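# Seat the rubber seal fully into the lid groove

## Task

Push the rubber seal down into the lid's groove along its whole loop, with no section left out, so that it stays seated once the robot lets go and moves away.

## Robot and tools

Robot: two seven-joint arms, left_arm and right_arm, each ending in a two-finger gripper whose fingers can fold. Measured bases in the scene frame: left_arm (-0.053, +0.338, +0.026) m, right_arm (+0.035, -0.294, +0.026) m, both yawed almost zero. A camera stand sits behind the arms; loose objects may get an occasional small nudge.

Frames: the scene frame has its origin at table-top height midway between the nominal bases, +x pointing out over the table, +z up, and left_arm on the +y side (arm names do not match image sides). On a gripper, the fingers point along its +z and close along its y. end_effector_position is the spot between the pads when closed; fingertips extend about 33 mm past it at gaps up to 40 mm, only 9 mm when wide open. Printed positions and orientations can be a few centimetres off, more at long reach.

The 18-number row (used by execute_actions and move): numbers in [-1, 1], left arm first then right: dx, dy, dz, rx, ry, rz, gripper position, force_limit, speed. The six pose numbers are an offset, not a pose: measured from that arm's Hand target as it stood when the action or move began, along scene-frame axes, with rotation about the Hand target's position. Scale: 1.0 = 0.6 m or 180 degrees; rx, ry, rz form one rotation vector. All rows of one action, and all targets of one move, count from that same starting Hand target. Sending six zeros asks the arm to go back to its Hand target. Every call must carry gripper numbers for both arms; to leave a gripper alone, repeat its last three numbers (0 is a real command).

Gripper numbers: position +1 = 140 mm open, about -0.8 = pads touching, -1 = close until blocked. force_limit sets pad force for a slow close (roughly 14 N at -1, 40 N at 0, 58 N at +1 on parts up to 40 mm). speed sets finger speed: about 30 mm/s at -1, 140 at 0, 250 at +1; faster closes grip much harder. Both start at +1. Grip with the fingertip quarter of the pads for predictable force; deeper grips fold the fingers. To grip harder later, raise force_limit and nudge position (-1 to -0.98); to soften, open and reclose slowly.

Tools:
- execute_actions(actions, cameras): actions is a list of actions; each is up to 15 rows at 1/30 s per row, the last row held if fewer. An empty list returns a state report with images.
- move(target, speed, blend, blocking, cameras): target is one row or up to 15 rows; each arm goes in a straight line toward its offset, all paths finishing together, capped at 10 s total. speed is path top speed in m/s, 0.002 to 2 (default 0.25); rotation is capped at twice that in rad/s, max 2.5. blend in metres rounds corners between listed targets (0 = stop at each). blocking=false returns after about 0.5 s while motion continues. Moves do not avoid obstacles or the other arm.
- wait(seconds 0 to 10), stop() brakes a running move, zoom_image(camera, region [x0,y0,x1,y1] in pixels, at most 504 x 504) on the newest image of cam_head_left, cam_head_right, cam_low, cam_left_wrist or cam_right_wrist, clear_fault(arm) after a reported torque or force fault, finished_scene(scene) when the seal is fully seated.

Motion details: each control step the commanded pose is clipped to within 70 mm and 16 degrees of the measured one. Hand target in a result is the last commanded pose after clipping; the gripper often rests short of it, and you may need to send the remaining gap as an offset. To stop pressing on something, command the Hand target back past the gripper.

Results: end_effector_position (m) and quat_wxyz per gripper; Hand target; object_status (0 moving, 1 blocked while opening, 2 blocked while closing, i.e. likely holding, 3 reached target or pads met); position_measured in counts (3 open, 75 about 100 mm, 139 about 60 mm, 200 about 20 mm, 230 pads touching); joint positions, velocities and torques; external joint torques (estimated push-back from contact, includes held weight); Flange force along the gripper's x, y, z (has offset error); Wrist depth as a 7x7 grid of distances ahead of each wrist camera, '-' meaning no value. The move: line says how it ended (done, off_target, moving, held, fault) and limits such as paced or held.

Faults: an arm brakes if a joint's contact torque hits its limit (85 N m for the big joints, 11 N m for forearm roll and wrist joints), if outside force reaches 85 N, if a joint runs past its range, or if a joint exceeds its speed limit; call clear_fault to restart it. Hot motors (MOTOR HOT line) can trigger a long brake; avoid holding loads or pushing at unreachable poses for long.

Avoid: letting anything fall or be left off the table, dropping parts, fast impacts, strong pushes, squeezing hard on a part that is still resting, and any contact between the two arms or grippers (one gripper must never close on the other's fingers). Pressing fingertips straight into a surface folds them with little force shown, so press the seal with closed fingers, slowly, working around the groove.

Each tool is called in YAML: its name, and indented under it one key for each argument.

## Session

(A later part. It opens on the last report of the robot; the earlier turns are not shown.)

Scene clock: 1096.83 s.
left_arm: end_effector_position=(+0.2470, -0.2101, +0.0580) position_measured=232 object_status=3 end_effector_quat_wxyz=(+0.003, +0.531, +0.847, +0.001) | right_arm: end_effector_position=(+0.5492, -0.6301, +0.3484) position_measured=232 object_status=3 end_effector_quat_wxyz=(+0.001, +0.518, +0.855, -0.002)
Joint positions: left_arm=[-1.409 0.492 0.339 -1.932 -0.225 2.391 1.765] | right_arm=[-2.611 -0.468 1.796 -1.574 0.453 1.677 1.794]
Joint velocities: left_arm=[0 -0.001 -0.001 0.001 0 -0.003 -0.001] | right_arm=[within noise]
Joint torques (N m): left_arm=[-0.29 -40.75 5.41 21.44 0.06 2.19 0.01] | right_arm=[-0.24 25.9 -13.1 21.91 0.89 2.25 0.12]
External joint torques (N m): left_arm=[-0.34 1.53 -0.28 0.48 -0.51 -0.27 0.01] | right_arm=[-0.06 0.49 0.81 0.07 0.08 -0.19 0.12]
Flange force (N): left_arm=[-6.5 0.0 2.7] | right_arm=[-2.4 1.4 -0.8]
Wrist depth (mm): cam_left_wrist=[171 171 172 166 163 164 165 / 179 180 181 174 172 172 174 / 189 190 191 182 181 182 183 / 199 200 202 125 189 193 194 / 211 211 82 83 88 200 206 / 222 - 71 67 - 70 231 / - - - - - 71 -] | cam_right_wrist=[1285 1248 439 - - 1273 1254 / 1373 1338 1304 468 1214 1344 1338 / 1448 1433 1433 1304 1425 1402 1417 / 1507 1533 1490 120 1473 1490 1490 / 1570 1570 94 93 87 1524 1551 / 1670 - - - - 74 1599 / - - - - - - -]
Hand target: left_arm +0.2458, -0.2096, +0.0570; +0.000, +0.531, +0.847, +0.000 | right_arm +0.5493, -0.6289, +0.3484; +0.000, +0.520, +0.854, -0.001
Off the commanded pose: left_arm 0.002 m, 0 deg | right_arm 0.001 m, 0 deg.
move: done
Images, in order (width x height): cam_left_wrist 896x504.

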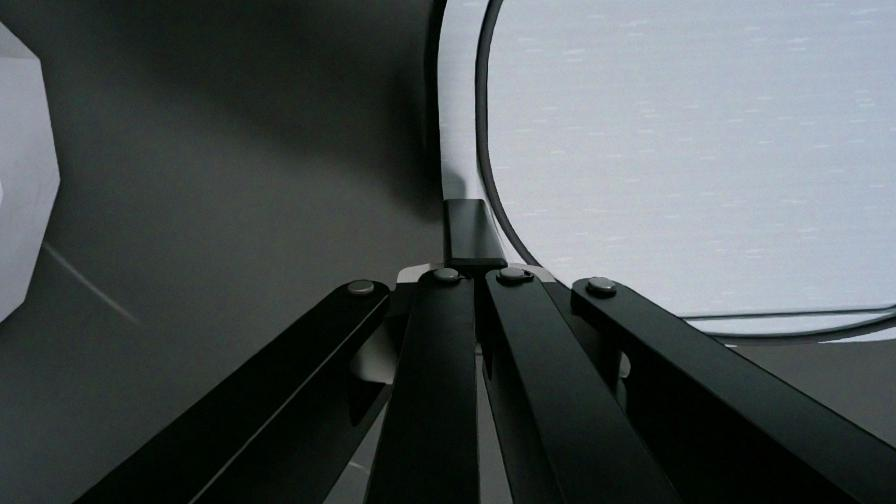

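move:
  target:
    - [0.06,0.045,0.09,0,0,0,-1,-1,-0.5,0,0,0,0,0,0,-1,-1,-0.5]
    - [0.33,0.2457,0.05,0.05,0.0242,0,-1,-1,-0.5,0,0,0,0,0,0,-1,-1,-0.5]
  speed: [0.2,0.25]
  blend: [0.03,0]
  cameras: ["cam_head_left","cam_head_right","cam_left_wrist"]

zoom_image:
  camera: "cam_left_wrist"
  region: [340, 0, 600, 210]

Scene clock: 1152.17 s.
left_arm: end_effector_position=(+0.4442, -0.0634, +0.0877) position_measured=232 object_status=3 end_effector_quat_wxyz=(-0.071, +0.525, +0.847, +0.045) | right_arm: end_effector_position=(+0.5492, -0.6301, +0.3484) position_measured=232 object_status=3 end_effector_quat_wxyz=(+0.001, +0.518, +0.855, -0.002)
Joint positions: left_arm=[-1.035 0.617 0.374 -1.621 -0.16 2.043 2.074] | right_arm=[-2.611 -0.468 1.796 -1.574 0.453 1.677 1.794]
Joint velocities: left_arm=[-0.001 0 0.001 0.002 -0.001 -0.001 0.004] | right_arm=[within noise]
Joint torques (N m): left_arm=[-0.32 -45.41 7.13 22.67 1.3 1.77 0.05] | right_arm=[-0.19 25.95 -13.13 21.93 0.89 2.24 0.1]
External joint torques (N m): left_arm=[-0.27 1.49 -0.2 0.39 0.5 -0.26 0.04] | right_arm=[-0.26 0.66 0.58 0.02 0.06 -0.19 0.1]
Flange force (N): left_arm=[-6.3 2.3 0.1] | right_arm=[-2.2 0.8 -0.9]
Wrist depth (mm): cam_left_wrist=[199 200 201 211 214 216 216 / 205 205 206 209 220 222 222 / 211 210 212 213 226 227 229 / 216 217 217 125 232 234 235 / 222 223 82 83 88 238 1177 / 227 - 71 67 - 70 1216 / - - - - - 71 -] | cam_right_wrist=[1298 1410 - - - 1285 1285 / 1358 1338 1285 464 1317 1331 1365 / 1425 1410 1425 1387 1373 1425 1417 / 1515 1498 1490 120 1490 1498 1490 / 1579 1570 94 93 87 1551 1561 / 1649 - - - - 74 1599 / - - - - - - -]
Hand target: left_arm +0.4438, -0.0622, +0.0870; -0.074, +0.529, +0.844, +0.047 | right_arm +0.5493, -0.6289, +0.3484; +0.000, +0.520, +0.854, -0.001
Off the commanded pose: left_arm 0.001 m, 1 deg | right_arm 0.001 m, 0 deg.
move: done
Images, in order (width x height): cam_head_left 896x504, cam_head_right 896x504, cam_left_wrist 896x504.

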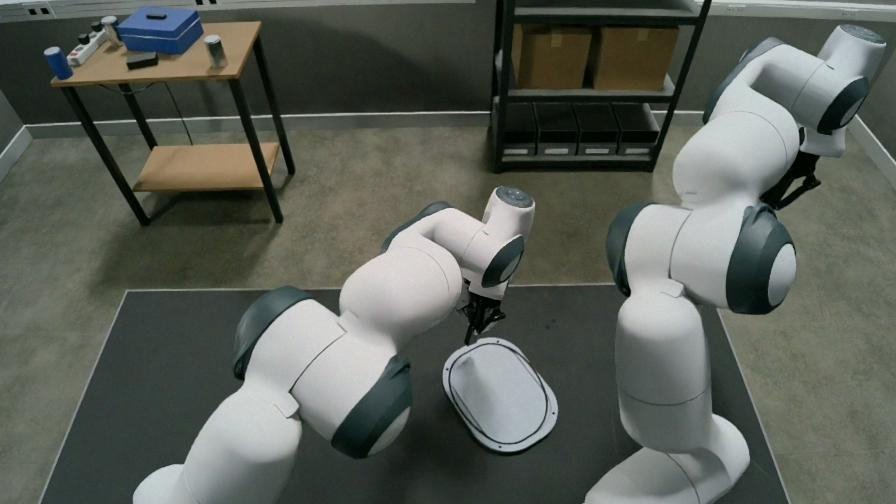

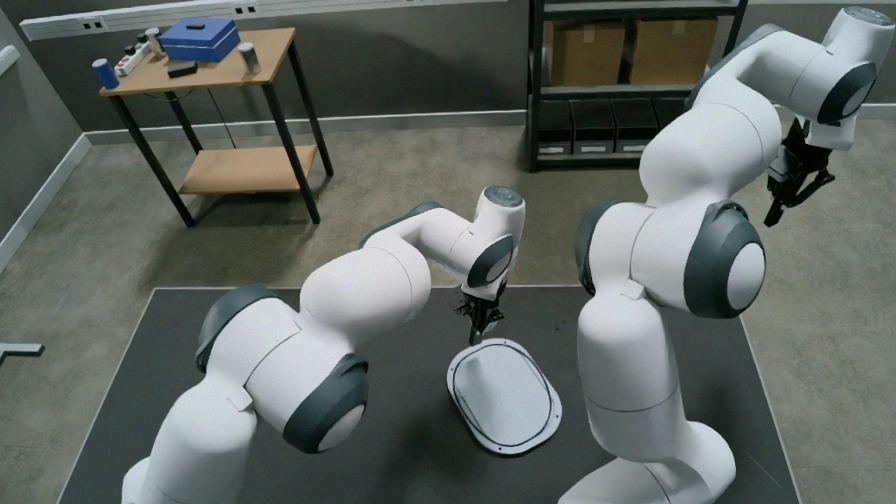

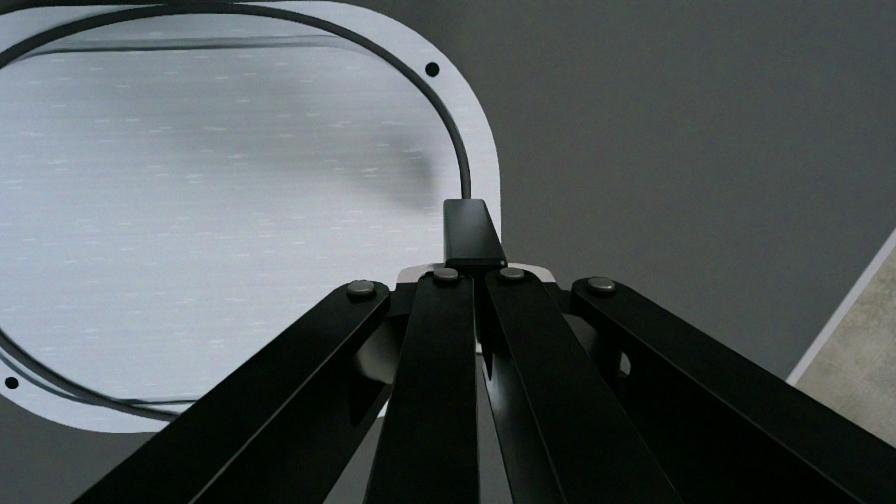

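Scaled by 1.938 from the camera's 896x504 image, which has a finer 1280x720 frame.

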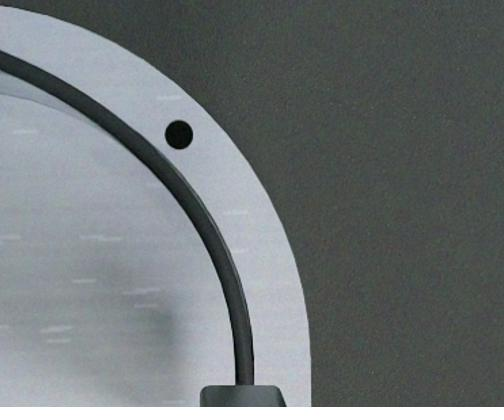

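move:
  target:
    - [0,0,-0.0583,0,0,0,-1,-1,-0.5,0,0,0,0,0,0,-1,-1,-0.5]
  speed: [0.1]

execute_actions:
  actions:
    - [[0,0,-0.0033,0,0,0,-1,-1,-0.5,0,0,0,0,0,0,-1,-1,-0.5]]
    - [[0,0,-0.0025,0,0,0,-1,-1,-0.5,0,0,0,0,0,0,-1,-1,-0.5]]
    - [[0,0,-0.0025,0,0,0,-1,-1,-0.5,0,0,0,0,0,0,-1,-1,-0.5]]
    - [[0,0,-0.0025,0,0,0,-1,-1,-0.5,0,0,0,0,0,0,-1,-1,-0.5]]
  cameras: ["cam_left_wrist"]

zoom_image:
  camera: "cam_left_wrist"
  region: [340, 0, 600, 210]

Scene clock: 1162.93 s.
left_arm: end_effector_position=(+0.4433, -0.0607, +0.0522) position_measured=232 object_status=3 end_effector_quat_wxyz=(-0.075, +0.528, +0.845, +0.049) | right_arm: end_effector_position=(+0.5492, -0.6301, +0.3484) position_measured=232 object_status=3 end_effector_quat_wxyz=(+0.001, +0.518, +0.855, -0.002)
Joint positions: left_arm=[-1.026 0.671 0.36 -1.63 -0.169 2.096 2.081] | right_arm=[-2.611 -0.468 1.796 -1.574 0.453 1.677 1.794]
Joint velocities: left_arm=[-0.001 0.002 -0.001 0.001 -0.001 0.004 0.001] | right_arm=[within noise]
Joint torques (N m): left_arm=[-0.28 -46.82 7.54 21.52 0.36 2.46 0.13] | right_arm=[-0.2 25.91 -13.1 21.97 0.89 2.24 0.13]
External joint torques (N m): left_arm=[-0.34 0.63 -0.15 0 -0.41 0.47 0.13] | right_arm=[-0.25 0.68 0.6 0.08 0.07 -0.19 0.13]
Flange force (N): left_arm=[-1.1 0.1 1.8] | right_arm=[-2.4 1.0 -1.0]
Wrist depth (mm): cam_left_wrist=[168 169 169 179 182 183 184 / 172 172 173 175 187 187 189 / 176 176 178 179 191 193 194 / 180 181 182 125 196 198 199 / 185 186 82 83 88 201 204 / 189 68 71 67 - 70 209 / - - - - - 71 -] | cam_right_wrist=[1311 452 - 460 447 1273 1273 / 1373 1373 1579 - - 1338 1351 / 1465 1448 1417 1410 1465 1410 1433 / 1481 1498 1490 120 1465 1490 1490 / 1618 1561 94 93 87 1551 1570 / 1659 - - - - 74 1589 / - - - - - - -]
Hand target: left_arm +0.4438, -0.0622, +0.0520; -0.074, +0.529, +0.844, +0.047 | right_arm +0.5493, -0.6289, +0.3484; +0.000, +0.520, +0.854, -0.001
Off the commanded pose: left_arm 0.002 m, 0 deg | right_arm 0.001 m, 0 deg.
move: done

Scene clock: 1165.13 s.
left_arm: end_effector_position=(+0.4439, -0.0618, +0.0471) position_measured=232 object_status=3 end_effector_quat_wxyz=(-0.074, +0.528, +0.844, +0.048) | right_arm: end_effector_position=(+0.5492, -0.6301, +0.3484) position_measured=232 object_status=3 end_effector_quat_wxyz=(+0.001, +0.518, +0.855, -0.002)
Joint positions: left_arm=[-1.02 0.679 0.353 -1.63 -0.169 2.108 2.081] | right_arm=[-2.611 -0.468 1.796 -1.574 0.453 1.677 1.794]
Joint torques (N m): left_arm=[-0.3 -46.54 7.39 21.24 0.49 2.32 0.07] | right_arm=[-0.2 25.93 -13.16 21.96 0.9 2.25 0.08]
External joint torques (N m): left_arm=[-0.4 1.39 -0.32 -0.4 -0.27 0.3 0.07] | right_arm=[-0.28 0.63 0.57 0 0.07 -0.2 0.08]
External joint torques at the end of the 1st action: left_arm=[0.24 1.35 -0.13 -0.16 -0.28 0.29 0.06] | right_arm=[-0.16 0.54 0.69 0.01 0.06 -0.2 0.11]
External joint torques at the end of the 2nd action: left_arm=[-0.48 1.43 -0.04 -0.19 -0.25 0.26 0.09] | right_arm=[-0.11 0.52 0.7 0.05 0.07 -0.19 0.11]
External joint torques at the end of the 3rd action: left_arm=[-0.35 1.29 -0.11 -0.23 -0.26 0.21 0.05] | right_arm=[-0.33 0.55 0.56 -0.03 0.06 -0.2 0.1]
Flange force (N): left_arm=[-1.7 0.1 2.6] | right_arm=[-2.4 0.9 -0.8]
Flange force at the end of the 1st action (N): left_arm=[-2.9 1.6 2.4] | right_arm=[-2.3 1.1 -0.8]
Flange force at the end of the 2nd action (N): left_arm=[-2.7 0.6 2.3] | right_arm=[-2.2 1.1 -0.8]
Flange force at the end of the 3rd action (N): left_arm=[-2.3 0.5 2.2] | right_arm=[-2.7 1.0 -0.8]
Wrist depth (mm): cam_left_wrist=[163 164 165 174 177 178 179 / 166 167 168 170 182 183 184 / 171 172 172 173 187 188 188 / 175 176 177 125 190 192 194 / 180 180 82 83 88 196 199 / 184 67 71 67 - 70 203 / - - - - - 71 -] | cam_right_wrist=[1298 1219 444 - - 1285 1291 / 1344 1351 1380 - 1311 1358 1351 / 1440 1433 1433 1395 1481 1425 1387 / 1524 1524 1473 120 1507 1465 1481 / 1599 1570 94 93 87 1524 1589 / 1702 - - - - 74 1570 / - - - - - - -]
Hand target: left_arm +0.4438, -0.0622, +0.0456; -0.074, +0.529, +0.844, +0.047 | right_arm +0.5493, -0.6289, +0.3484; +0.000, +0.520, +0.854, -0.001
Off the commanded pose: left_arm 0.002 m, 0 deg | right_arm 0.001 m, 0 deg.
Images, in order (width x height): cam_left_wrist 896x504.

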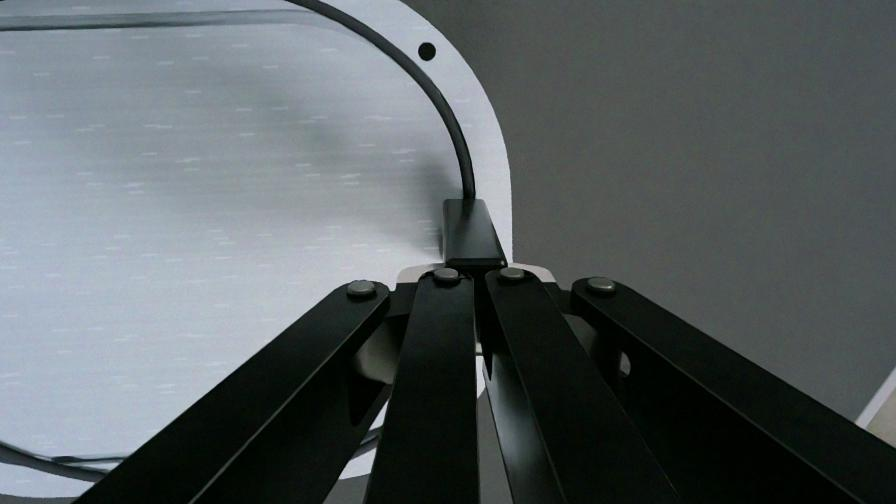

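Scaled by 1.938 from the camera's 896x504 image, which has a finer 1280x720 frame.

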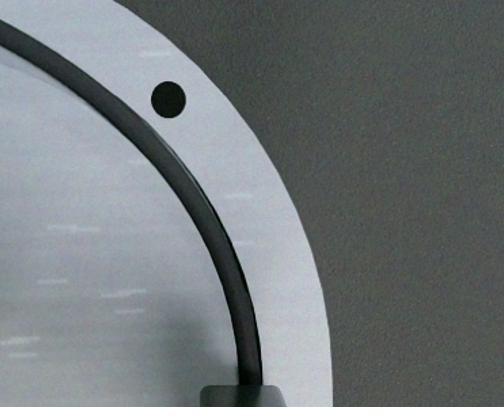

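execute_actions:
  actions:
    - [[0,0,-0.0017,0,0,0,-1,-1,-0.5,0,0,0,0,0,0,-1,-1,-0.5]]
    - [[0,0,-0.0017,0,0,0,-1,-1,-0.5,0,0,0,0,0,0,-1,-1,-0.5]]
    - [[0,0,-0.0017,0,0,0,-1,-1,-0.5,0,0,0,0,0,0,-1,-1,-0.5]]
    - [[0,0,-0.0017,0,0,0,-1,-1,-0.5,0,0,0,0,0,0,-1,-1,-0.5]]
    - [[0,0,-0.0017,0,0,0,-1,-1,-0.5,0,0,0,0,0,0,-1,-1,-0.5]]

Scene clock: 1171.70 s.
left_arm: end_effector_position=(+0.4443, -0.0620, +0.0462) position_measured=232 object_status=3 end_effector_quat_wxyz=(-0.073, +0.528, +0.845, +0.048) | right_arm: end_effector_position=(+0.5492, -0.6301, +0.3484) position_measured=232 object_status=3 end_effector_quat_wxyz=(+0.001, +0.518, +0.855, -0.002)
Joint positions: left_arm=[-1.018 0.68 0.35 -1.63 -0.169 2.111 2.081] | right_arm=[-2.611 -0.468 1.796 -1.574 0.453 1.677 1.794]
Joint torques (N m): left_arm=[-0.14 -42.98 6.65 20.2 0.29 3.31 0.05] | right_arm=[-0.23 25.92 -13.1 21.95 0.9 2.24 0.1]
External joint torques (N m): left_arm=[-0.08 5.05 -0.9 -1.46 -0.46 1.28 0.04] | right_arm=[-0.17 0.51 0.74 0.05 0.08 -0.2 0.1]
External joint torques at the end of the 1st action: left_arm=[-0.27 1.88 -0.42 -0.53 -0.28 0.39 0.05] | right_arm=[-0.2 0.55 0.69 0.07 0.07 -0.19 0.09]
External joint torques at the end of the 2nd action: left_arm=[-0.41 2.53 -0.47 -0.66 -0.31 0.61 0.06] | right_arm=[-0.29 0.61 0.6 -0.01 0.06 -0.2 0.1]
External joint torques at the end of the 3rd action: left_arm=[-0.22 3.43 -0.66 -1 -0.37 0.82 0.04] | right_arm=[-0.27 0.65 0.55 0.06 0.06 -0.18 0.09]
External joint torques at the end of the 4th action: left_arm=[-0.33 3.93 -0.91 -1.12 -0.41 1.04 0.08] | right_arm=[-0.3 0.62 0.58 -0.01 0.06 -0.2 0.12]
Flange force (N): left_arm=[-6.2 2.0 10.0] | right_arm=[-2.8 1.3 -0.8]
Flange force at the end of the 1st action (N): left_arm=[-2.5 0.6 3.6] | right_arm=[-2.8 1.2 -0.9]
Flange force at the end of the 2nd action (N): left_arm=[-3.4 0.7 4.9] | right_arm=[-2.6 1.0 -0.8]
Flange force at the end of the 3rd action (N): left_arm=[-4.3 1.2 6.7] | right_arm=[-2.4 0.9 -1.0]
Flange force at the end of the 4th action (N): left_arm=[-4.8 1.3 7.9] | right_arm=[-2.5 0.9 -0.8]
Wrist depth (mm): cam_left_wrist=[162 163 163 173 176 177 178 / 165 166 168 169 180 182 182 / 170 171 171 172 186 187 188 / 175 175 176 125 190 191 193 / 179 179 82 83 88 195 198 / 183 68 71 67 - 70 202 / - - - - - 71 -] | cam_right_wrist=[1298 1181 - - - 1291 1273 / 1358 1351 1417 - 1542 1365 1331 / 1448 1440 1425 1380 1456 1410 1425 / 1524 1498 1507 120 1481 1481 1490 / 1599 1589 94 93 87 1561 1579 / 1670 - - - - 74 1628 / - - - - - - -]
Hand target: left_arm +0.4438, -0.0622, +0.0405; -0.074, +0.529, +0.844, +0.047 | right_arm +0.5493, -0.6289, +0.3484; +0.000, +0.520, +0.854, -0.001
Off the commanded pose: left_arm 0.006 m, 0 deg | right_arm 0.001 m, 0 deg.

move:
  target:
    - [0,0,0.024,0,0,0,-1,-1,-0.5,0,0,0,0,0,0,-1,-1,-0.5]
    - [-0.024,-0.0116,0.024,0,0,0,-1,-1,-0.5,0,0,0,0,0,0,-1,-1,-0.5]
    - [-0.024,-0.0116,0.0092,0,0,0,-1,-1,-0.5,0,0,0,0,0,0,-1,-1,-0.5]
  speed: [0.06,0.06,0.06]

execute_actions:
  actions:
    - [[0,0,-0.0017,0,0,0,-1,-1,-0.5,0,0,0,0,0,0,-1,-1,-0.5]]
    - [[0,0,-0.0017,0,0,0,-1,-1,-0.5,0,0,0,0,0,0,-1,-1,-0.5]]
    - [[0,0,-0.0017,0,0,0,-1,-1,-0.5,0,0,0,0,0,0,-1,-1,-0.5]]
    - [[0,0,-0.0017,0,0,0,-1,-1,-0.5,0,0,0,0,0,0,-1,-1,-0.5]]
    - [[0,0,-0.0017,0,0,0,-1,-1,-0.5,0,0,0,0,0,0,-1,-1,-0.5]]

Scene clock: 1183.13 s.
left_arm: end_effector_position=(+0.4294, -0.0681, +0.0469) position_measured=232 object_status=3 end_effector_quat_wxyz=(-0.075, +0.532, +0.842, +0.048) | right_arm: end_effector_position=(+0.5492, -0.6301, +0.3484) position_measured=232 object_status=3 end_effector_quat_wxyz=(+0.001, +0.518, +0.855, -0.002)
Joint positions: left_arm=[-1.045 0.66 0.352 -1.661 -0.168 2.118 2.069] | right_arm=[-2.611 -0.468 1.796 -1.574 0.453 1.677 1.794]
Joint velocities: left_arm=[-0.001 0 0.002 -0.001 0 0.004 0.001] | right_arm=[within noise]
Joint torques (N m): left_arm=[-0.7 -46.24 7.69 21.21 0.25 2.33 -0.3] | right_arm=[-0.21 25.93 -13.17 21.94 0.9 2.25 0.11]
External joint torques (N m): left_arm=[-0.66 1.06 0.24 -0.28 -0.49 0.33 -0.31] | right_arm=[-0.12 0.45 0.75 -0.06 0.08 -0.21 0.11]
Flange force (N): left_arm=[-1.2 -0.8 2.0] | right_arm=[-2.2 1.1 -0.5]
Wrist depth (mm): cam_left_wrist=[163 164 165 166 177 178 179 / 166 167 168 169 181 182 183 / 170 172 172 173 186 187 188 / 175 176 176 125 190 192 193 / 180 180 82 83 88 195 199 / 184 68 71 67 - 70 203 / - - - - - 71 -] | cam_right_wrist=[1298 1285 431 - - 1267 1285 / 1331 1358 1410 - 1351 1358 1351 / 1473 1425 1433 1417 1417 1417 1387 / 1507 1524 1481 120 1481 1507 1515 / 1589 1579 88 93 87 98 1579 / 1639 - - - - 74 1599 / - - - - - - -]
Hand target: left_arm +0.4294, -0.0692, +0.0460; -0.074, +0.529, +0.844, +0.047 | right_arm +0.5493, -0.6289, +0.3484; +0.000, +0.520, +0.854, -0.001
Off the commanded pose: left_arm 0.001 m, 0 deg | right_arm 0.001 m, 0 deg.
move: done

Scene clock: 1185.83 s.
left_arm: end_effector_position=(+0.4299, -0.0685, +0.0458) position_measured=232 object_status=3 end_effector_quat_wxyz=(-0.074, +0.531, +0.843, +0.048) | right_arm: end_effector_position=(+0.5492, -0.6301, +0.3484) position_measured=232 object_status=3 end_effector_quat_wxyz=(+0.001, +0.518, +0.855, -0.002)
Joint positions: left_arm=[-1.045 0.662 0.352 -1.661 -0.169 2.122 2.069] | right_arm=[-2.611 -0.468 1.796 -1.574 0.453 1.677 1.794]
Joint torques (N m): left_arm=[-0.63 -42.95 6.61 20.51 -0.13 3.24 -0.27] | right_arm=[-0.2 25.9 -13.12 21.94 0.89 2.25 0.12]
External joint torques (N m): left_arm=[-0.75 4.6 -1.01 -1.07 -0.88 1.21 -0.28] | right_arm=[-0.1 0.43 0.78 0 0.07 -0.2 0.12]
External joint torques at the end of the 1st action: left_arm=[-0.65 1.39 0.33 -0.41 -0.5 0.24 -0.34] | right_arm=[-0.15 0.59 0.69 0.08 0.08 -0.2 0.07]
External joint torques at the end of the 2nd action: left_arm=[-0.66 2.31 -0.06 -0.75 -0.55 0.41 -0.28] | right_arm=[-0.36 0.7 0.54 0.01 0.05 -0.19 0.15]
External joint torques at the end of the 3rd action: left_arm=[-0.82 2.52 -0.26 -0.4 -0.66 0.71 -0.29] | right_arm=[-0.25 0.62 0.56 0.07 0.05 -0.19 0.13]
External joint torques at the end of the 4th action: left_arm=[-0.84 3.46 -0.73 -0.68 -0.77 0.96 -0.28] | right_arm=[-0.15 0.43 0.78 -0.05 0.06 -0.21 0.12]
Flange force (N): left_arm=[-7.0 0.9 9.1] | right_arm=[-2.5 1.3 -0.6]
Flange force at the end of the 1st action (N): left_arm=[-1.6 -0.6 2.3] | right_arm=[-2.5 1.1 -0.9]
Flange force at the end of the 2nd action (N): left_arm=[-2.6 -0.3 4.2] | right_arm=[-2.5 0.9 -1.0]
Flange force at the end of the 3rd action (N): left_arm=[-4.4 0.1 4.8] | right_arm=[-2.3 1.0 -1.0]
Flange force at the end of the 4th action (N): left_arm=[-5.7 0.4 6.8] | right_arm=[-2.6 1.3 -0.6]
Wrist depth (mm): cam_left_wrist=[162 163 163 165 176 177 178 / 165 166 167 168 180 181 182 / 170 170 171 171 184 186 187 / 174 175 175 125 188 190 192 / 179 179 82 83 88 195 198 / 183 68 71 67 - 70 202 / - - - - - 70 -] | cam_right_wrist=[1291 1304 - - - 1260 1267 / 1373 1351 1331 - - 1358 1344 / 1440 1433 1440 1542 1515 1380 1395 / 1533 1490 1465 120 1515 1498 1465 / 1599 1599 94 93 87 1542 1570 / 1691 - - - - 74 1589 / - - - - - - -]
Hand target: left_arm +0.4294, -0.0692, +0.0409; -0.074, +0.529, +0.844, +0.047 | right_arm +0.5493, -0.6289, +0.3484; +0.000, +0.520, +0.854, -0.001
Off the commanded pose: left_arm 0.005 m, 0 deg | right_arm 0.001 m, 0 deg.

move:
  target:
    - [0,0,0.0185,0,0,0,-1,-1,-0.5,0,0,0,0,0,0,-1,-1,-0.5]
    - [0.01675,0.0267,0.0185,0,0,0,-1,-1,-0.5,0,0,0,0,0,0,-1,-1,-0.5]
    - [0.01675,0.0267,-0.0023,0,0,0,-1,-1,-0.5,0,0,0,0,0,0,-1,-1,-0.5]
    - [0.01675,0.0267,0.0152,0,0,0,-1,-1,-0.5,0,0,0,0,0,0,-1,-1,-0.5]
    - [0.0095,0.0417,0.0152,0,0,0,-1,-1,-0.5,0,0,0,0,0,0,-1,-1,-0.5]
    - [0.0095,0.0417,-0.0023,0,0,0,-1,-1,-0.5,0,0,0,0,0,0,-1,-1,-0.5]
  speed: [0.06,0.06,0.03,0.05,0.05,0.03]
  blend: [0.003,0.003,0,0.003,0.003,0]
  cameras: ["cam_left_wrist"]

zoom_image:
  camera: "cam_left_wrist"
  region: [340, 0, 600, 210]

Scene clock: 1228.87 s.
left_arm: end_effector_position=(+0.4355, -0.0456, +0.0461) position_measured=232 object_status=3 end_effector_quat_wxyz=(-0.073, +0.527, +0.846, +0.045) | right_arm: end_effector_position=(+0.5492, -0.6301, +0.3484) position_measured=232 object_status=3 end_effector_quat_wxyz=(+0.001, +0.518, +0.855, -0.002)
Joint positions: left_arm=[-1.025 0.629 0.359 -1.719 -0.166 2.152 2.091] | right_arm=[-2.611 -0.468 1.796 -1.574 0.453 1.677 1.794]
Joint velocities: left_arm=[0.001 0 0.001 0 0 0.004 0.002] | right_arm=[within noise]
Joint torques (N m): left_arm=[-0.04 -40.63 7.03 19.59 0.73 3.29 0.15] | right_arm=[-0.21 25.88 -13.12 21.95 0.91 2.25 0.13]
External joint torques (N m): left_arm=[0.08 5.57 -0.2 -1.67 0.02 1.28 0.15] | right_arm=[-0.14 0.48 0.74 0.01 0.09 -0.2 0.13]
Flange force (N): left_arm=[-6.1 2.8 10.8] | right_arm=[-2.6 1.3 -0.7]
Wrist depth (mm): cam_left_wrist=[163 164 165 175 175 176 177 / 166 167 168 170 180 181 182 / 170 171 171 172 186 187 187 / 175 176 176 125 190 191 192 / 179 179 82 83 88 194 198 / 183 67 71 67 - 70 202 / - - - - - 71 -] | cam_right_wrist=[1291 1410 - - 459 1291 1279 / 1351 1365 1456 - 1331 1338 1338 / 1425 1433 1425 1344 1417 1417 1402 / 1515 1515 1515 120 1465 1481 1481 / 1736 1561 94 93 87 1533 1542 / 1670 - - - - 74 1589 / - - - - - - -]
Hand target: left_arm +0.4351, -0.0441, +0.0395; -0.074, +0.529, +0.844, +0.047 | right_arm +0.5493, -0.6289, +0.3484; +0.000, +0.520, +0.854, -0.001
Off the commanded pose: left_arm 0.007 m, 0 deg | right_arm 0.001 m, 0 deg.
move: off_target (left_arm)
Images, in order (width x height): cam_left_wrist 896x504.

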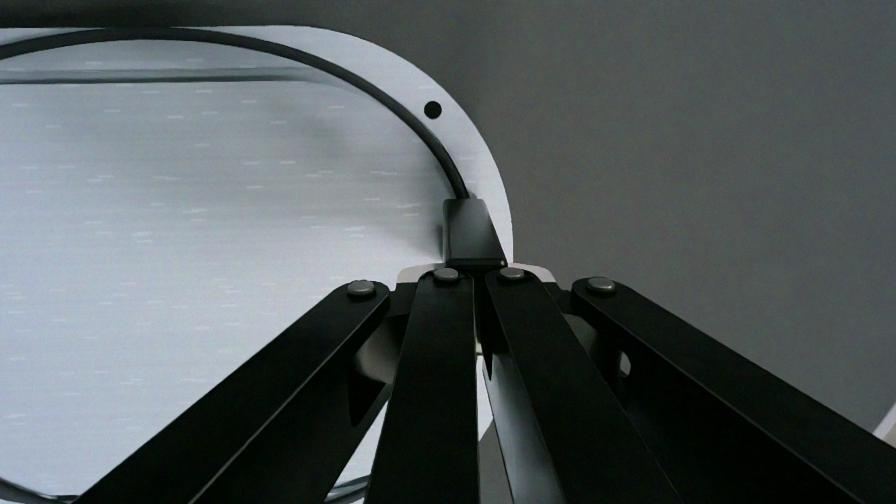

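Scaled by 1.938 from the camera's 896x504 image, which has a finer 1280x720 frame.

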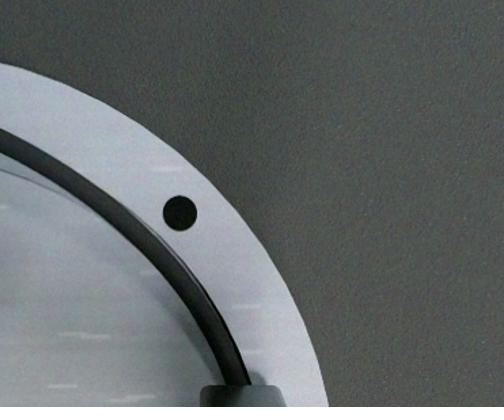

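move:
  target:
    - [0,0,0.0175,0,0,0,-1,-1,-0.5,0,0,0,0,0,0,-1,-1,-0.5]
    - [-0.0098,0.0167,0.0175,0,0,0.0556,-1,-1,-0.5,0,0,0,0,0,0,-1,-1,-0.5]
    - [-0.0098,0.0167,0,0,0,0.0556,-1,-1,-0.5,0,0,0,0,0,0,-1,-1,-0.5]
  speed: [0.06,0.06,0.03]
  blend: [0.003,0.003,0]
  cameras: ["cam_left_wrist"]

zoom_image:
  camera: "cam_left_wrist"
  region: [340, 0, 600, 210]

Scene clock: 1251.23 s.
left_arm: end_effector_position=(+0.4303, -0.0341, +0.0460) position_measured=232 object_status=3 end_effector_quat_wxyz=(-0.077, +0.457, +0.885, +0.040) | right_arm: end_effector_position=(+0.5492, -0.6301, +0.3484) position_measured=232 object_status=3 end_effector_quat_wxyz=(+0.001, +0.518, +0.855, -0.002)
Joint positions: left_arm=[-1.04 0.614 0.392 -1.754 -0.208 2.15 1.977] | right_arm=[-2.611 -0.468 1.796 -1.574 0.453 1.677 1.794]
Joint velocities: left_arm=[0 0 0 -0.001 -0.001 0 -0.007] | right_arm=[within noise]
Joint torques (N m): left_arm=[-1.2 -39.41 6.42 19.66 -0.36 3.39 -0.35] | right_arm=[-0.21 25.9 -13.1 21.95 0.89 2.24 0.14]
External joint torques (N m): left_arm=[-1.12 5.99 -1.3 -1.5 -1.05 1.37 -0.35] | right_arm=[-0.16 0.57 0.71 0.06 0.08 -0.2 0.15]
Flange force (N): left_arm=[-8.9 0.0 12.0] | right_arm=[-2.5 1.2 -0.9]
Wrist depth (mm): cam_left_wrist=[161 164 172 175 175 177 178 / 166 166 168 178 180 181 182 / 169 171 172 172 185 186 187 / 174 175 176 125 190 191 192 / 179 179 82 83 88 195 198 / 184 68 71 67 - 70 203 / - - - - - 71 -] | cam_right_wrist=[1304 1380 - - 447 1273 1291 / 1351 1365 1351 - 1417 1351 1358 / 1433 1410 1433 497 1380 1433 1425 / 1524 1515 1490 120 1387 1490 1417 / 1561 1579 94 93 87 1533 1551 / 1659 - - - - 74 1608 / - - - - - - -]
Hand target: left_arm +0.4292, -0.0341, +0.0395; -0.077, +0.453, +0.887, +0.040 | right_arm +0.5493, -0.6289, +0.3484; +0.000, +0.520, +0.854, -0.001
Off the commanded pose: left_arm 0.007 m, 1 deg | right_arm 0.001 m, 0 deg.
move: off_target (left_arm)
Images, in order (width x height): cam_left_wrist 896x504.

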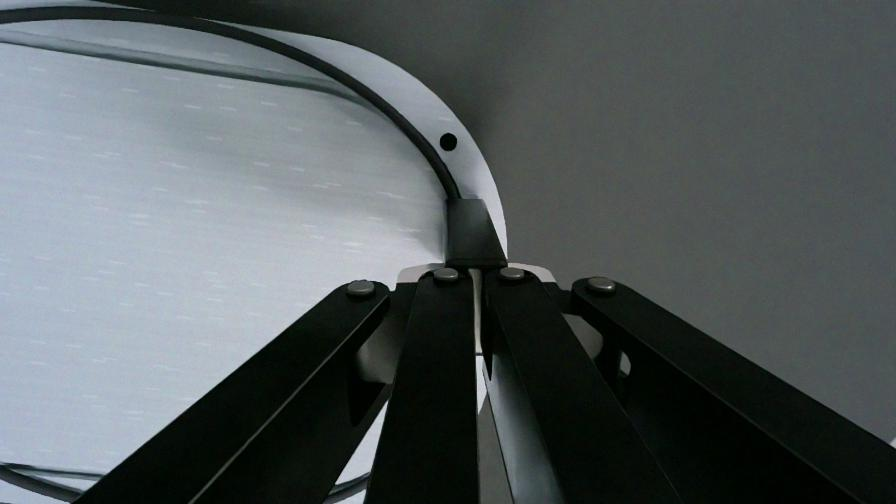

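Scaled by 1.938 from the camera's 896x504 image, which has a finer 1280x720 frame.

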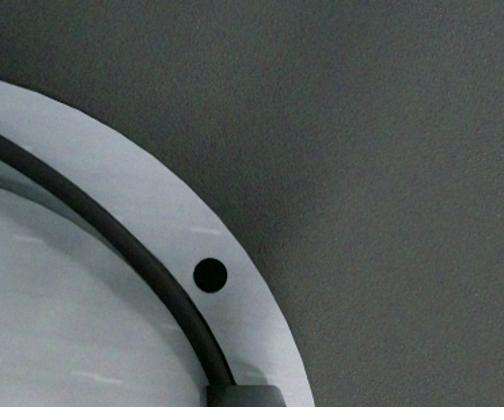

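move:
  target:
    - [0,0,0.0208,0,0,0,-1,-1,-0.5,0,0,0,0,0,0,-1,-1,-0.5]
    - [-0.0012,0.0242,0.0208,-0.0211,-0.0182,0.0556,-1,-1,-0.5,0,0,0,0,0,0,-1,-1,-0.5]
    - [-0.0012,0.0242,0.0117,-0.0211,-0.0182,0.0556,-1,-1,-0.5,0,0,0,0,0,0,-1,-1,-0.5]
    - [-0.0117,0.0135,0.0117,-0.0211,-0.0182,0.0556,-1,-1,-0.5,0,0,0,0,0,0,-1,-1,-0.5]
  speed: [0.06,0.06,0.04,0.03]
  blend: [0.003,0,0,0]
  cameras: ["cam_left_wrist"]

zoom_image:
  camera: "cam_left_wrist"
  region: [340, 0, 600, 210]

Scene clock: 1280.40 s.
left_arm: end_effector_position=(+0.4228, -0.0242, +0.0463) position_measured=232 object_status=3 end_effector_quat_wxyz=(-0.042, +0.378, +0.924, +0.018) | right_arm: end_effector_position=(+0.5492, -0.6301, +0.3484) position_measured=232 object_status=3 end_effector_quat_wxyz=(+0.001, +0.518, +0.855, -0.002)
Joint positions: left_arm=[-1.078 0.528 0.433 -1.916 -0.268 2.292 1.865] | right_arm=[-2.611 -0.468 1.796 -1.574 0.453 1.677 1.794]
Joint velocities: left_arm=[0 0.001 -0.001 0.001 0 0.001 -0.005] | right_arm=[within noise]
Joint torques (N m): left_arm=[-1.12 -41.26 7.46 19.73 0.05 2.5 -0.38] | right_arm=[-0.2 25.92 -13.13 21.97 0.9 2.25 0.11]
External joint torques (N m): left_arm=[-1.21 0.44 -0.04 -0.73 -0.55 0.28 -0.39] | right_arm=[-0.27 0.56 0.62 0.02 0.07 -0.19 0.11]
Flange force (N): left_arm=[3.0 -2.5 1.3] | right_arm=[-2.7 1.1 -0.8]
Wrist depth (mm): cam_left_wrist=[157 158 160 169 170 171 172 / 162 163 164 168 176 177 178 / 168 169 170 171 184 185 185 / 175 176 176 124 190 192 193 / 182 183 82 83 88 197 202 / 189 - 71 67 - 70 209 / - - - - - 71 -] | cam_right_wrist=[1298 1298 - - - 1291 1285 / 1358 1351 1324 - 1317 1344 1338 / 1448 1448 1417 1507 1465 1410 1433 / 1524 1498 1515 121 1490 1481 1473 / 1608 1589 94 93 87 1542 1579 / 1670 - - - - 74 1599 / - - - - - - -]
Hand target: left_arm +0.4222, -0.0260, +0.0465; -0.040, +0.375, +0.926, +0.017 | right_arm +0.5493, -0.6289, +0.3484; +0.000, +0.520, +0.854, -0.001
Off the commanded pose: left_arm 0.002 m, 0 deg | right_arm 0.001 m, 0 deg.
move: done
Images, in order (width x height): cam_left_wrist 896x504.

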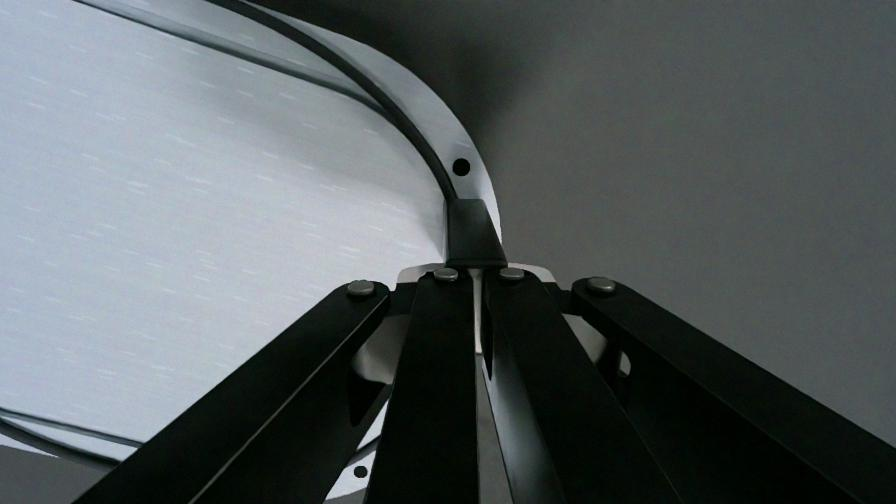

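Scaled by 1.938 from the camera's 896x504 image, which has a finer 1280x720 frame.

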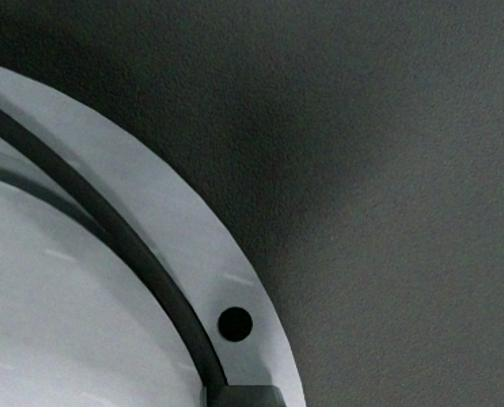

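move:
  target:
    - [-0.003,-0.003,0.001,0,0,0,-1,-1,-0.5,0,0,0,0,0,0,-1,-1,-0.5]
    - [-0.003,-0.003,-0.0125,0,0,0,-1,-1,-0.5,0,0,0,0,0,0,-1,-1,-0.5]
  speed: [0.03,0.02]
  cameras: ["cam_left_wrist"]

zoom_image:
  camera: "cam_left_wrist"
  region: [340, 0, 600, 210]

Scene clock: 1290.97 s.
left_arm: end_effector_position=(+0.4224, -0.0277, +0.0456) position_measured=232 object_status=3 end_effector_quat_wxyz=(-0.039, +0.376, +0.926, +0.016) | right_arm: end_effector_position=(+0.5492, -0.6301, +0.3484) position_measured=232 object_status=3 end_effector_quat_wxyz=(+0.001, +0.518, +0.855, -0.002)
Joint positions: left_arm=[-1.082 0.529 0.432 -1.917 -0.275 2.301 1.86] | right_arm=[-2.611 -0.468 1.796 -1.574 0.453 1.677 1.794]
Joint velocities: left_arm=[0.001 0 -0.001 0 -0.003 0.004 -0.001] | right_arm=[within noise]
Joint torques (N m): left_arm=[-0.79 -35.46 5.76 18.64 -0.25 3.23 -0.09] | right_arm=[-0.19 25.91 -13.11 21.94 0.89 2.25 0.09]
External joint torques (N m): left_arm=[-0.64 6.16 -1.51 -1.78 -0.84 1 -0.09] | right_arm=[-0.23 0.52 0.67 -0.04 0.06 -0.2 0.09]
Flange force (N): left_arm=[-8.1 -0.2 14.0] | right_arm=[-2.5 1.0 -0.7]
Wrist depth (mm): cam_left_wrist=[155 157 158 168 169 170 170 / 161 162 163 165 176 176 177 / 168 168 169 170 183 184 185 / 175 175 176 125 189 191 192 / 182 182 82 83 88 196 201 / 189 - 71 67 - 70 208 / - - - - - 71 -] | cam_right_wrist=[1304 1324 - - - 1273 1285 / 1358 1351 1380 - 1219 1344 1351 / 1440 1433 1448 1365 1440 1425 1402 / 1524 1481 1533 131 1456 1507 1481 / 1599 1579 94 88 87 1533 1570 / 1670 - - - - 74 1589 / - - - - - - -]
Hand target: left_arm +0.4204, -0.0278, +0.0390; -0.040, +0.375, +0.926, +0.017 | right_arm +0.5493, -0.6289, +0.3484; +0.000, +0.520, +0.854, -0.001
Off the commanded pose: left_arm 0.007 m, 0 deg | right_arm 0.001 m, 0 deg.
move: off_target (left_arm)
Images, in order (width x height): cam_left_wrist 896x504.

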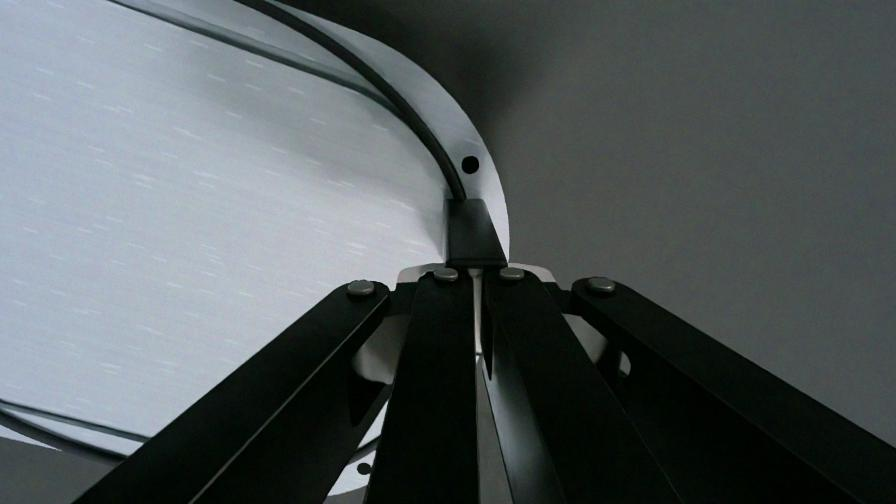

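Scaled by 1.938 from the camera's 896x504 image, which has a finer 1280x720 frame.

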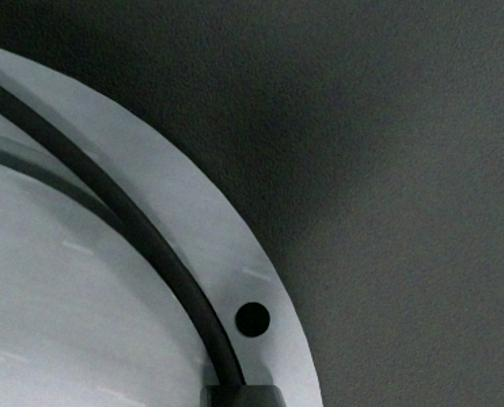

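move:
  target:
    - [0,0,0.0217,0,0,0,-1,-1,-0.5,0,0,0,0,0,0,-1,-1,-0.5]
    - [-0.0072,0.025,0.0217,0,0,0.0667,-1,-1,-0.5,0,0,0,0,0,0,-1,-1,-0.5]
    - [-0.0072,0.025,0.0125,0,0,0.0667,-1,-1,-0.5,0,0,0,0,0,0,-1,-1,-0.5]
    - [-0.0152,0.0123,0.0125,0,0,0.0667,-1,-1,-0.5,0,0,0,0,0,0,-1,-1,-0.5]
    - [-0.0152,0.0123,0,0,0,0.0667,-1,-1,-0.5,0,0,0,0,0,0,-1,-1,-0.5]
  speed: [0.06,0.06,0.04,0.03,0.03]
  blend: [0.003,0.002,0,0.001,0]
  cameras: ["cam_left_wrist"]

zoom_image:
  camera: "cam_left_wrist"
  region: [340, 0, 600, 210]

Scene clock: 1312.50 s.
left_arm: end_effector_position=(+0.4134, -0.0196, +0.0454) position_measured=232 object_status=3 end_effector_quat_wxyz=(-0.040, +0.279, +0.959, +0.012) | right_arm: end_effector_position=(+0.5492, -0.6301, +0.3484) position_measured=232 object_status=3 end_effector_quat_wxyz=(+0.001, +0.518, +0.855, -0.002)
Joint positions: left_arm=[-1.13 0.511 0.487 -1.963 -0.327 2.31 1.701] | right_arm=[-2.611 -0.468 1.796 -1.574 0.453 1.677 1.794]
Joint velocities: left_arm=[0 0.001 0.002 0 -0.004 0.005 -0.001] | right_arm=[within noise]
Joint torques (N m): left_arm=[-1.37 -33.73 5.71 18.65 -0.5 3.05 -0.32] | right_arm=[-0.19 25.88 -13.15 21.93 0.89 2.24 0.11]
External joint torques (N m): left_arm=[-1.26 6.2 -2.1 -1.36 -1.08 0.84 -0.33] | right_arm=[-0.3 0.69 0.49 0.07 0.07 -0.18 0.11]
Flange force (N): left_arm=[-9.8 -3.1 14.4] | right_arm=[-2.2 0.8 -1.0]
Wrist depth (mm): cam_left_wrist=[155 156 158 168 169 170 171 / 161 162 163 172 175 176 177 / 168 168 169 170 183 183 184 / 174 175 176 125 189 191 192 / 182 183 82 83 88 197 201 / 190 - 71 67 - 70 207 / - - - - - 71 -] | cam_right_wrist=[1304 1324 - - - 1285 1273 / 1358 1365 1291 - 1433 1344 1344 / 1448 1417 1410 1473 1425 1425 1402 / 1507 1524 1515 120 1490 1490 1490 / 1599 1561 94 93 87 1533 1542 / 1659 - - - - 74 1599 / - - - - - - -]
Hand target: left_arm +0.4113, -0.0204, +0.0390; -0.042, +0.276, +0.960, +0.013 | right_arm +0.5493, -0.6289, +0.3484; +0.000, +0.520, +0.854, -0.001
Off the commanded pose: left_arm 0.007 m, 0 deg | right_arm 0.001 m, 0 deg.
move: off_target (left_arm)
Images, in order (width x height): cam_left_wrist 896x504.

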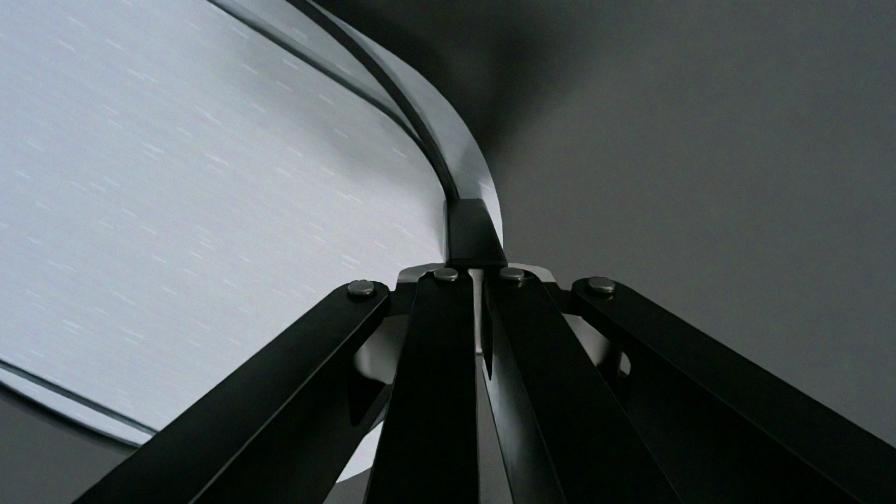

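Scaled by 1.938 from the camera's 896x504 image, which has a finer 1280x720 frame.

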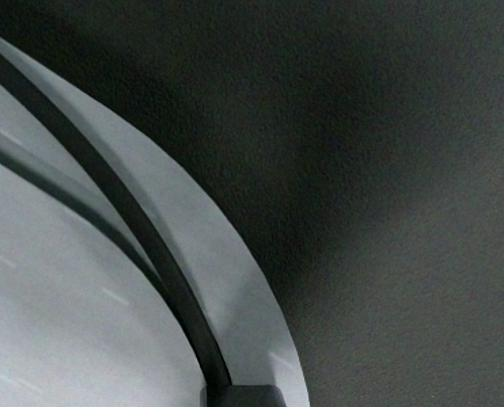

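move:
  target:
    - [0,0,0.0217,0,0,0,-1,-1,-0.5,0,0,0,0,0,0,-1,-1,-0.5]
    - [-0.0113,0.0293,0.0217,0,0,0.0667,-1,-1,-0.5,0,0,0,0,0,0,-1,-1,-0.5]
    - [-0.0113,0.0293,0.012,0,0,0.0667,-1,-1,-0.5,0,0,0,0,0,0,-1,-1,-0.5]
    - [-0.0193,0.0075,0.012,0,0,0.0667,-1,-1,-0.5,0,0,0,0,0,0,-1,-1,-0.5]
    - [-0.0193,0.0075,0,0,0,0.0667,-1,-1,-0.5,0,0,0,0,0,0,-1,-1,-0.5]
  speed: [0.06,0.06,0.04,0.03,0.03]
  blend: [0.003,0.002,0,0.001,0]
  cameras: ["cam_left_wrist"]

zoom_image:
  camera: "cam_left_wrist"
  region: [340, 0, 600, 210]

Scene clock: 1331.70 s.
left_arm: end_effector_position=(+0.4022, -0.0150, +0.0452) position_measured=232 object_status=3 end_effector_quat_wxyz=(-0.042, +0.177, +0.983, +0.007) | right_arm: end_effector_position=(+0.5492, -0.6301, +0.3484) position_measured=232 object_status=3 end_effector_quat_wxyz=(+0.001, +0.518, +0.855, -0.002)
Joint positions: left_arm=[-1.192 0.494 0.547 -2.013 -0.383 2.324 1.534] | right_arm=[-2.611 -0.468 1.796 -1.574 0.453 1.677 1.794]
Joint velocities: left_arm=[0 0 0.002 0 -0.004 0.003 -0.001] | right_arm=[within noise]
Joint torques (N m): left_arm=[-1.48 -31.95 5.73 18.17 -0.58 3.09 -0.3] | right_arm=[-0.21 25.88 -13.13 21.99 0.9 2.25 0.11]
External joint torques (N m): left_arm=[-1.47 6.07 -2.65 -1.46 -1.12 0.87 -0.3] | right_arm=[-0.16 0.51 0.71 0.05 0.08 -0.2 0.11]
Flange force (N): left_arm=[-8.5 -5.1 15.5] | right_arm=[-2.7 1.3 -0.8]
Wrist depth (mm): cam_left_wrist=[156 156 157 168 169 169 170 / 161 162 163 172 175 176 177 / 167 168 169 170 183 184 184 / 175 175 176 125 189 191 192 / 182 183 82 83 88 196 201 / 189 - 71 67 - 70 208 / - - - - - 70 -] | cam_right_wrist=[1298 1254 454 - - 1291 1291 / 1358 1380 1473 - 1433 1344 1358 / 1410 1440 1410 493 1425 1395 1417 / 1533 1515 1498 120 1490 1481 1490 / 1659 1579 94 93 87 1561 1570 / 1691 - - - - 74 1599 / - - - - - - -]
Hand target: left_arm +0.3997, -0.0159, +0.0390; -0.043, +0.174, +0.984, +0.008 | right_arm +0.5493, -0.6289, +0.3484; +0.000, +0.520, +0.854, -0.001
Off the commanded pose: left_arm 0.007 m, 0 deg | right_arm 0.001 m, 0 deg.
move: off_target (left_arm)
Images, in order (width x height): cam_left_wrist 896x504.

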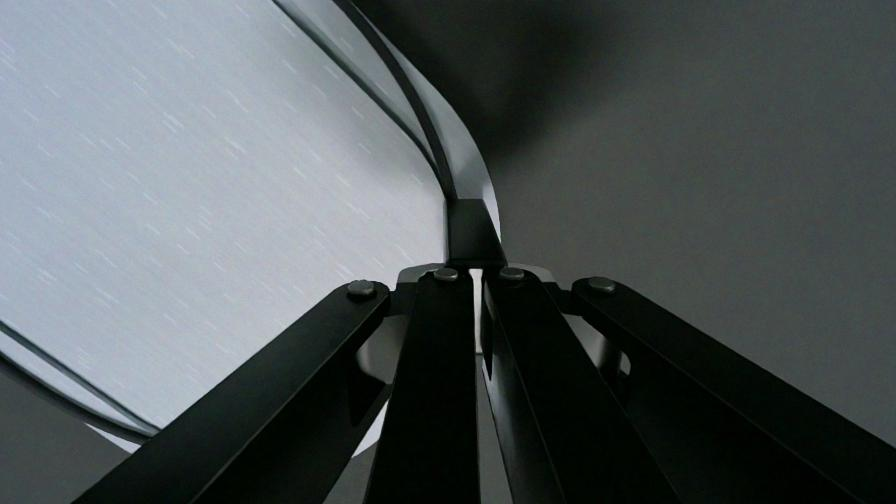

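Scaled by 1.938 from the camera's 896x504 image, which has a finer 1280x720 frame.

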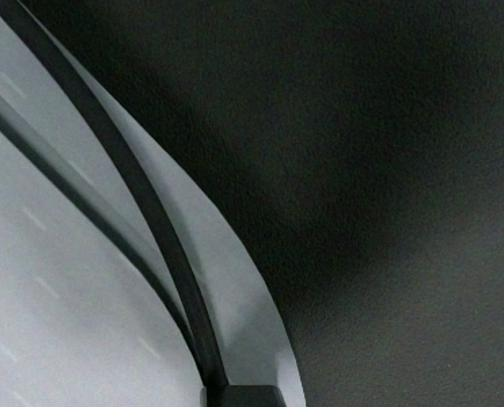

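move:
  target:
    - [0,0,0.0217,0,0,0,-1,-1,-0.5,0,0,0,0,0,0,-1,-1,-0.5]
    - [-0.0167,0.0283,0.0217,0,0,0.0667,-1,-1,-0.5,0,0,0,0,0,0,-1,-1,-0.5]
    - [-0.0167,0.0283,0.012,0,0,0.0667,-1,-1,-0.5,0,0,0,0,0,0,-1,-1,-0.5]
    - [-0.02,0.0052,0.012,0,0,0.0667,-1,-1,-0.5,0,0,0,0,0,0,-1,-1,-0.5]
    - [-0.02,0.0052,0,0,0,0.0667,-1,-1,-0.5,0,0,0,0,0,0,-1,-1,-0.5]
  speed: [0.06,0.08,0.05,0.04,0.03]
  blend: [0.003,0.003,0.001,0.001,0]
  cameras: ["cam_left_wrist"]

zoom_image:
  camera: "cam_left_wrist"
  region: [340, 0, 600, 210]

Scene clock: 1344.43 s.
left_arm: end_effector_position=(+0.3909, -0.0109, +0.0446) position_measured=232 object_status=3 end_effector_quat_wxyz=(-0.042, +0.073, +0.996, +0.003) | right_arm: end_effector_position=(+0.5492, -0.6301, +0.3484) position_measured=232 object_status=3 end_effector_quat_wxyz=(+0.001, +0.518, +0.855, -0.002)
Joint positions: left_arm=[-1.262 0.479 0.613 -2.063 -0.441 2.339 1.368] | right_arm=[-2.611 -0.468 1.796 -1.574 0.453 1.677 1.794]
Joint torques (N m): left_arm=[-1.91 -30.39 5.65 18.01 -0.92 2.76 -0.34] | right_arm=[-0.24 25.86 -13.12 21.95 0.89 2.24 0.08]
External joint torques (N m): left_arm=[-1.9 5.51 -3.21 -1.19 -1.45 0.53 -0.34] | right_arm=[-0.25 0.53 0.66 0.01 0.07 -0.2 0.08]
Flange force (N): left_arm=[-7.3 -7.5 15.6] | right_arm=[-2.8 1.2 -0.8]
Wrist depth (mm): cam_left_wrist=[155 155 156 166 168 169 170 / 161 162 162 173 175 176 177 / 167 168 169 171 182 183 184 / 174 175 175 125 189 190 192 / 182 182 82 83 88 196 200 / 189 - 71 67 - 70 208 / - - - - - 71 -] | cam_right_wrist=[1298 1331 432 - - 1285 1298 / 1365 1351 1473 - 1285 1338 1338 / 1410 1425 1417 1380 1410 1410 1425 / 1533 1515 1507 120 1498 1490 1481 / 1599 1570 94 93 87 1570 1570 / 1681 - - - - 74 1561 / - - - - - - -]
Hand target: left_arm +0.3877, -0.0128, +0.0390; -0.044, +0.071, +0.997, +0.004 | right_arm +0.5493, -0.6289, +0.3484; +0.000, +0.520, +0.854, -0.001
Off the commanded pose: left_arm 0.007 m, 0 deg | right_arm 0.001 m, 0 deg.
move: off_target (left_arm); blend cut to 0.0029 m at target 2
Images, in order (width x height): cam_left_wrist 896x504.

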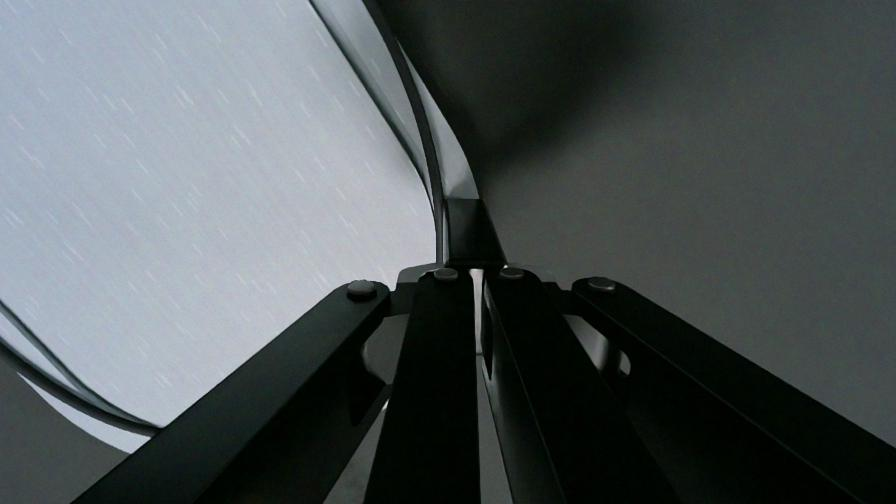

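Scaled by 1.938 from the camera's 896x504 image, which has a finer 1280x720 frame.

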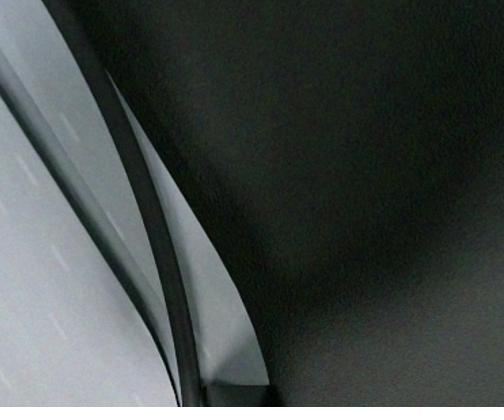

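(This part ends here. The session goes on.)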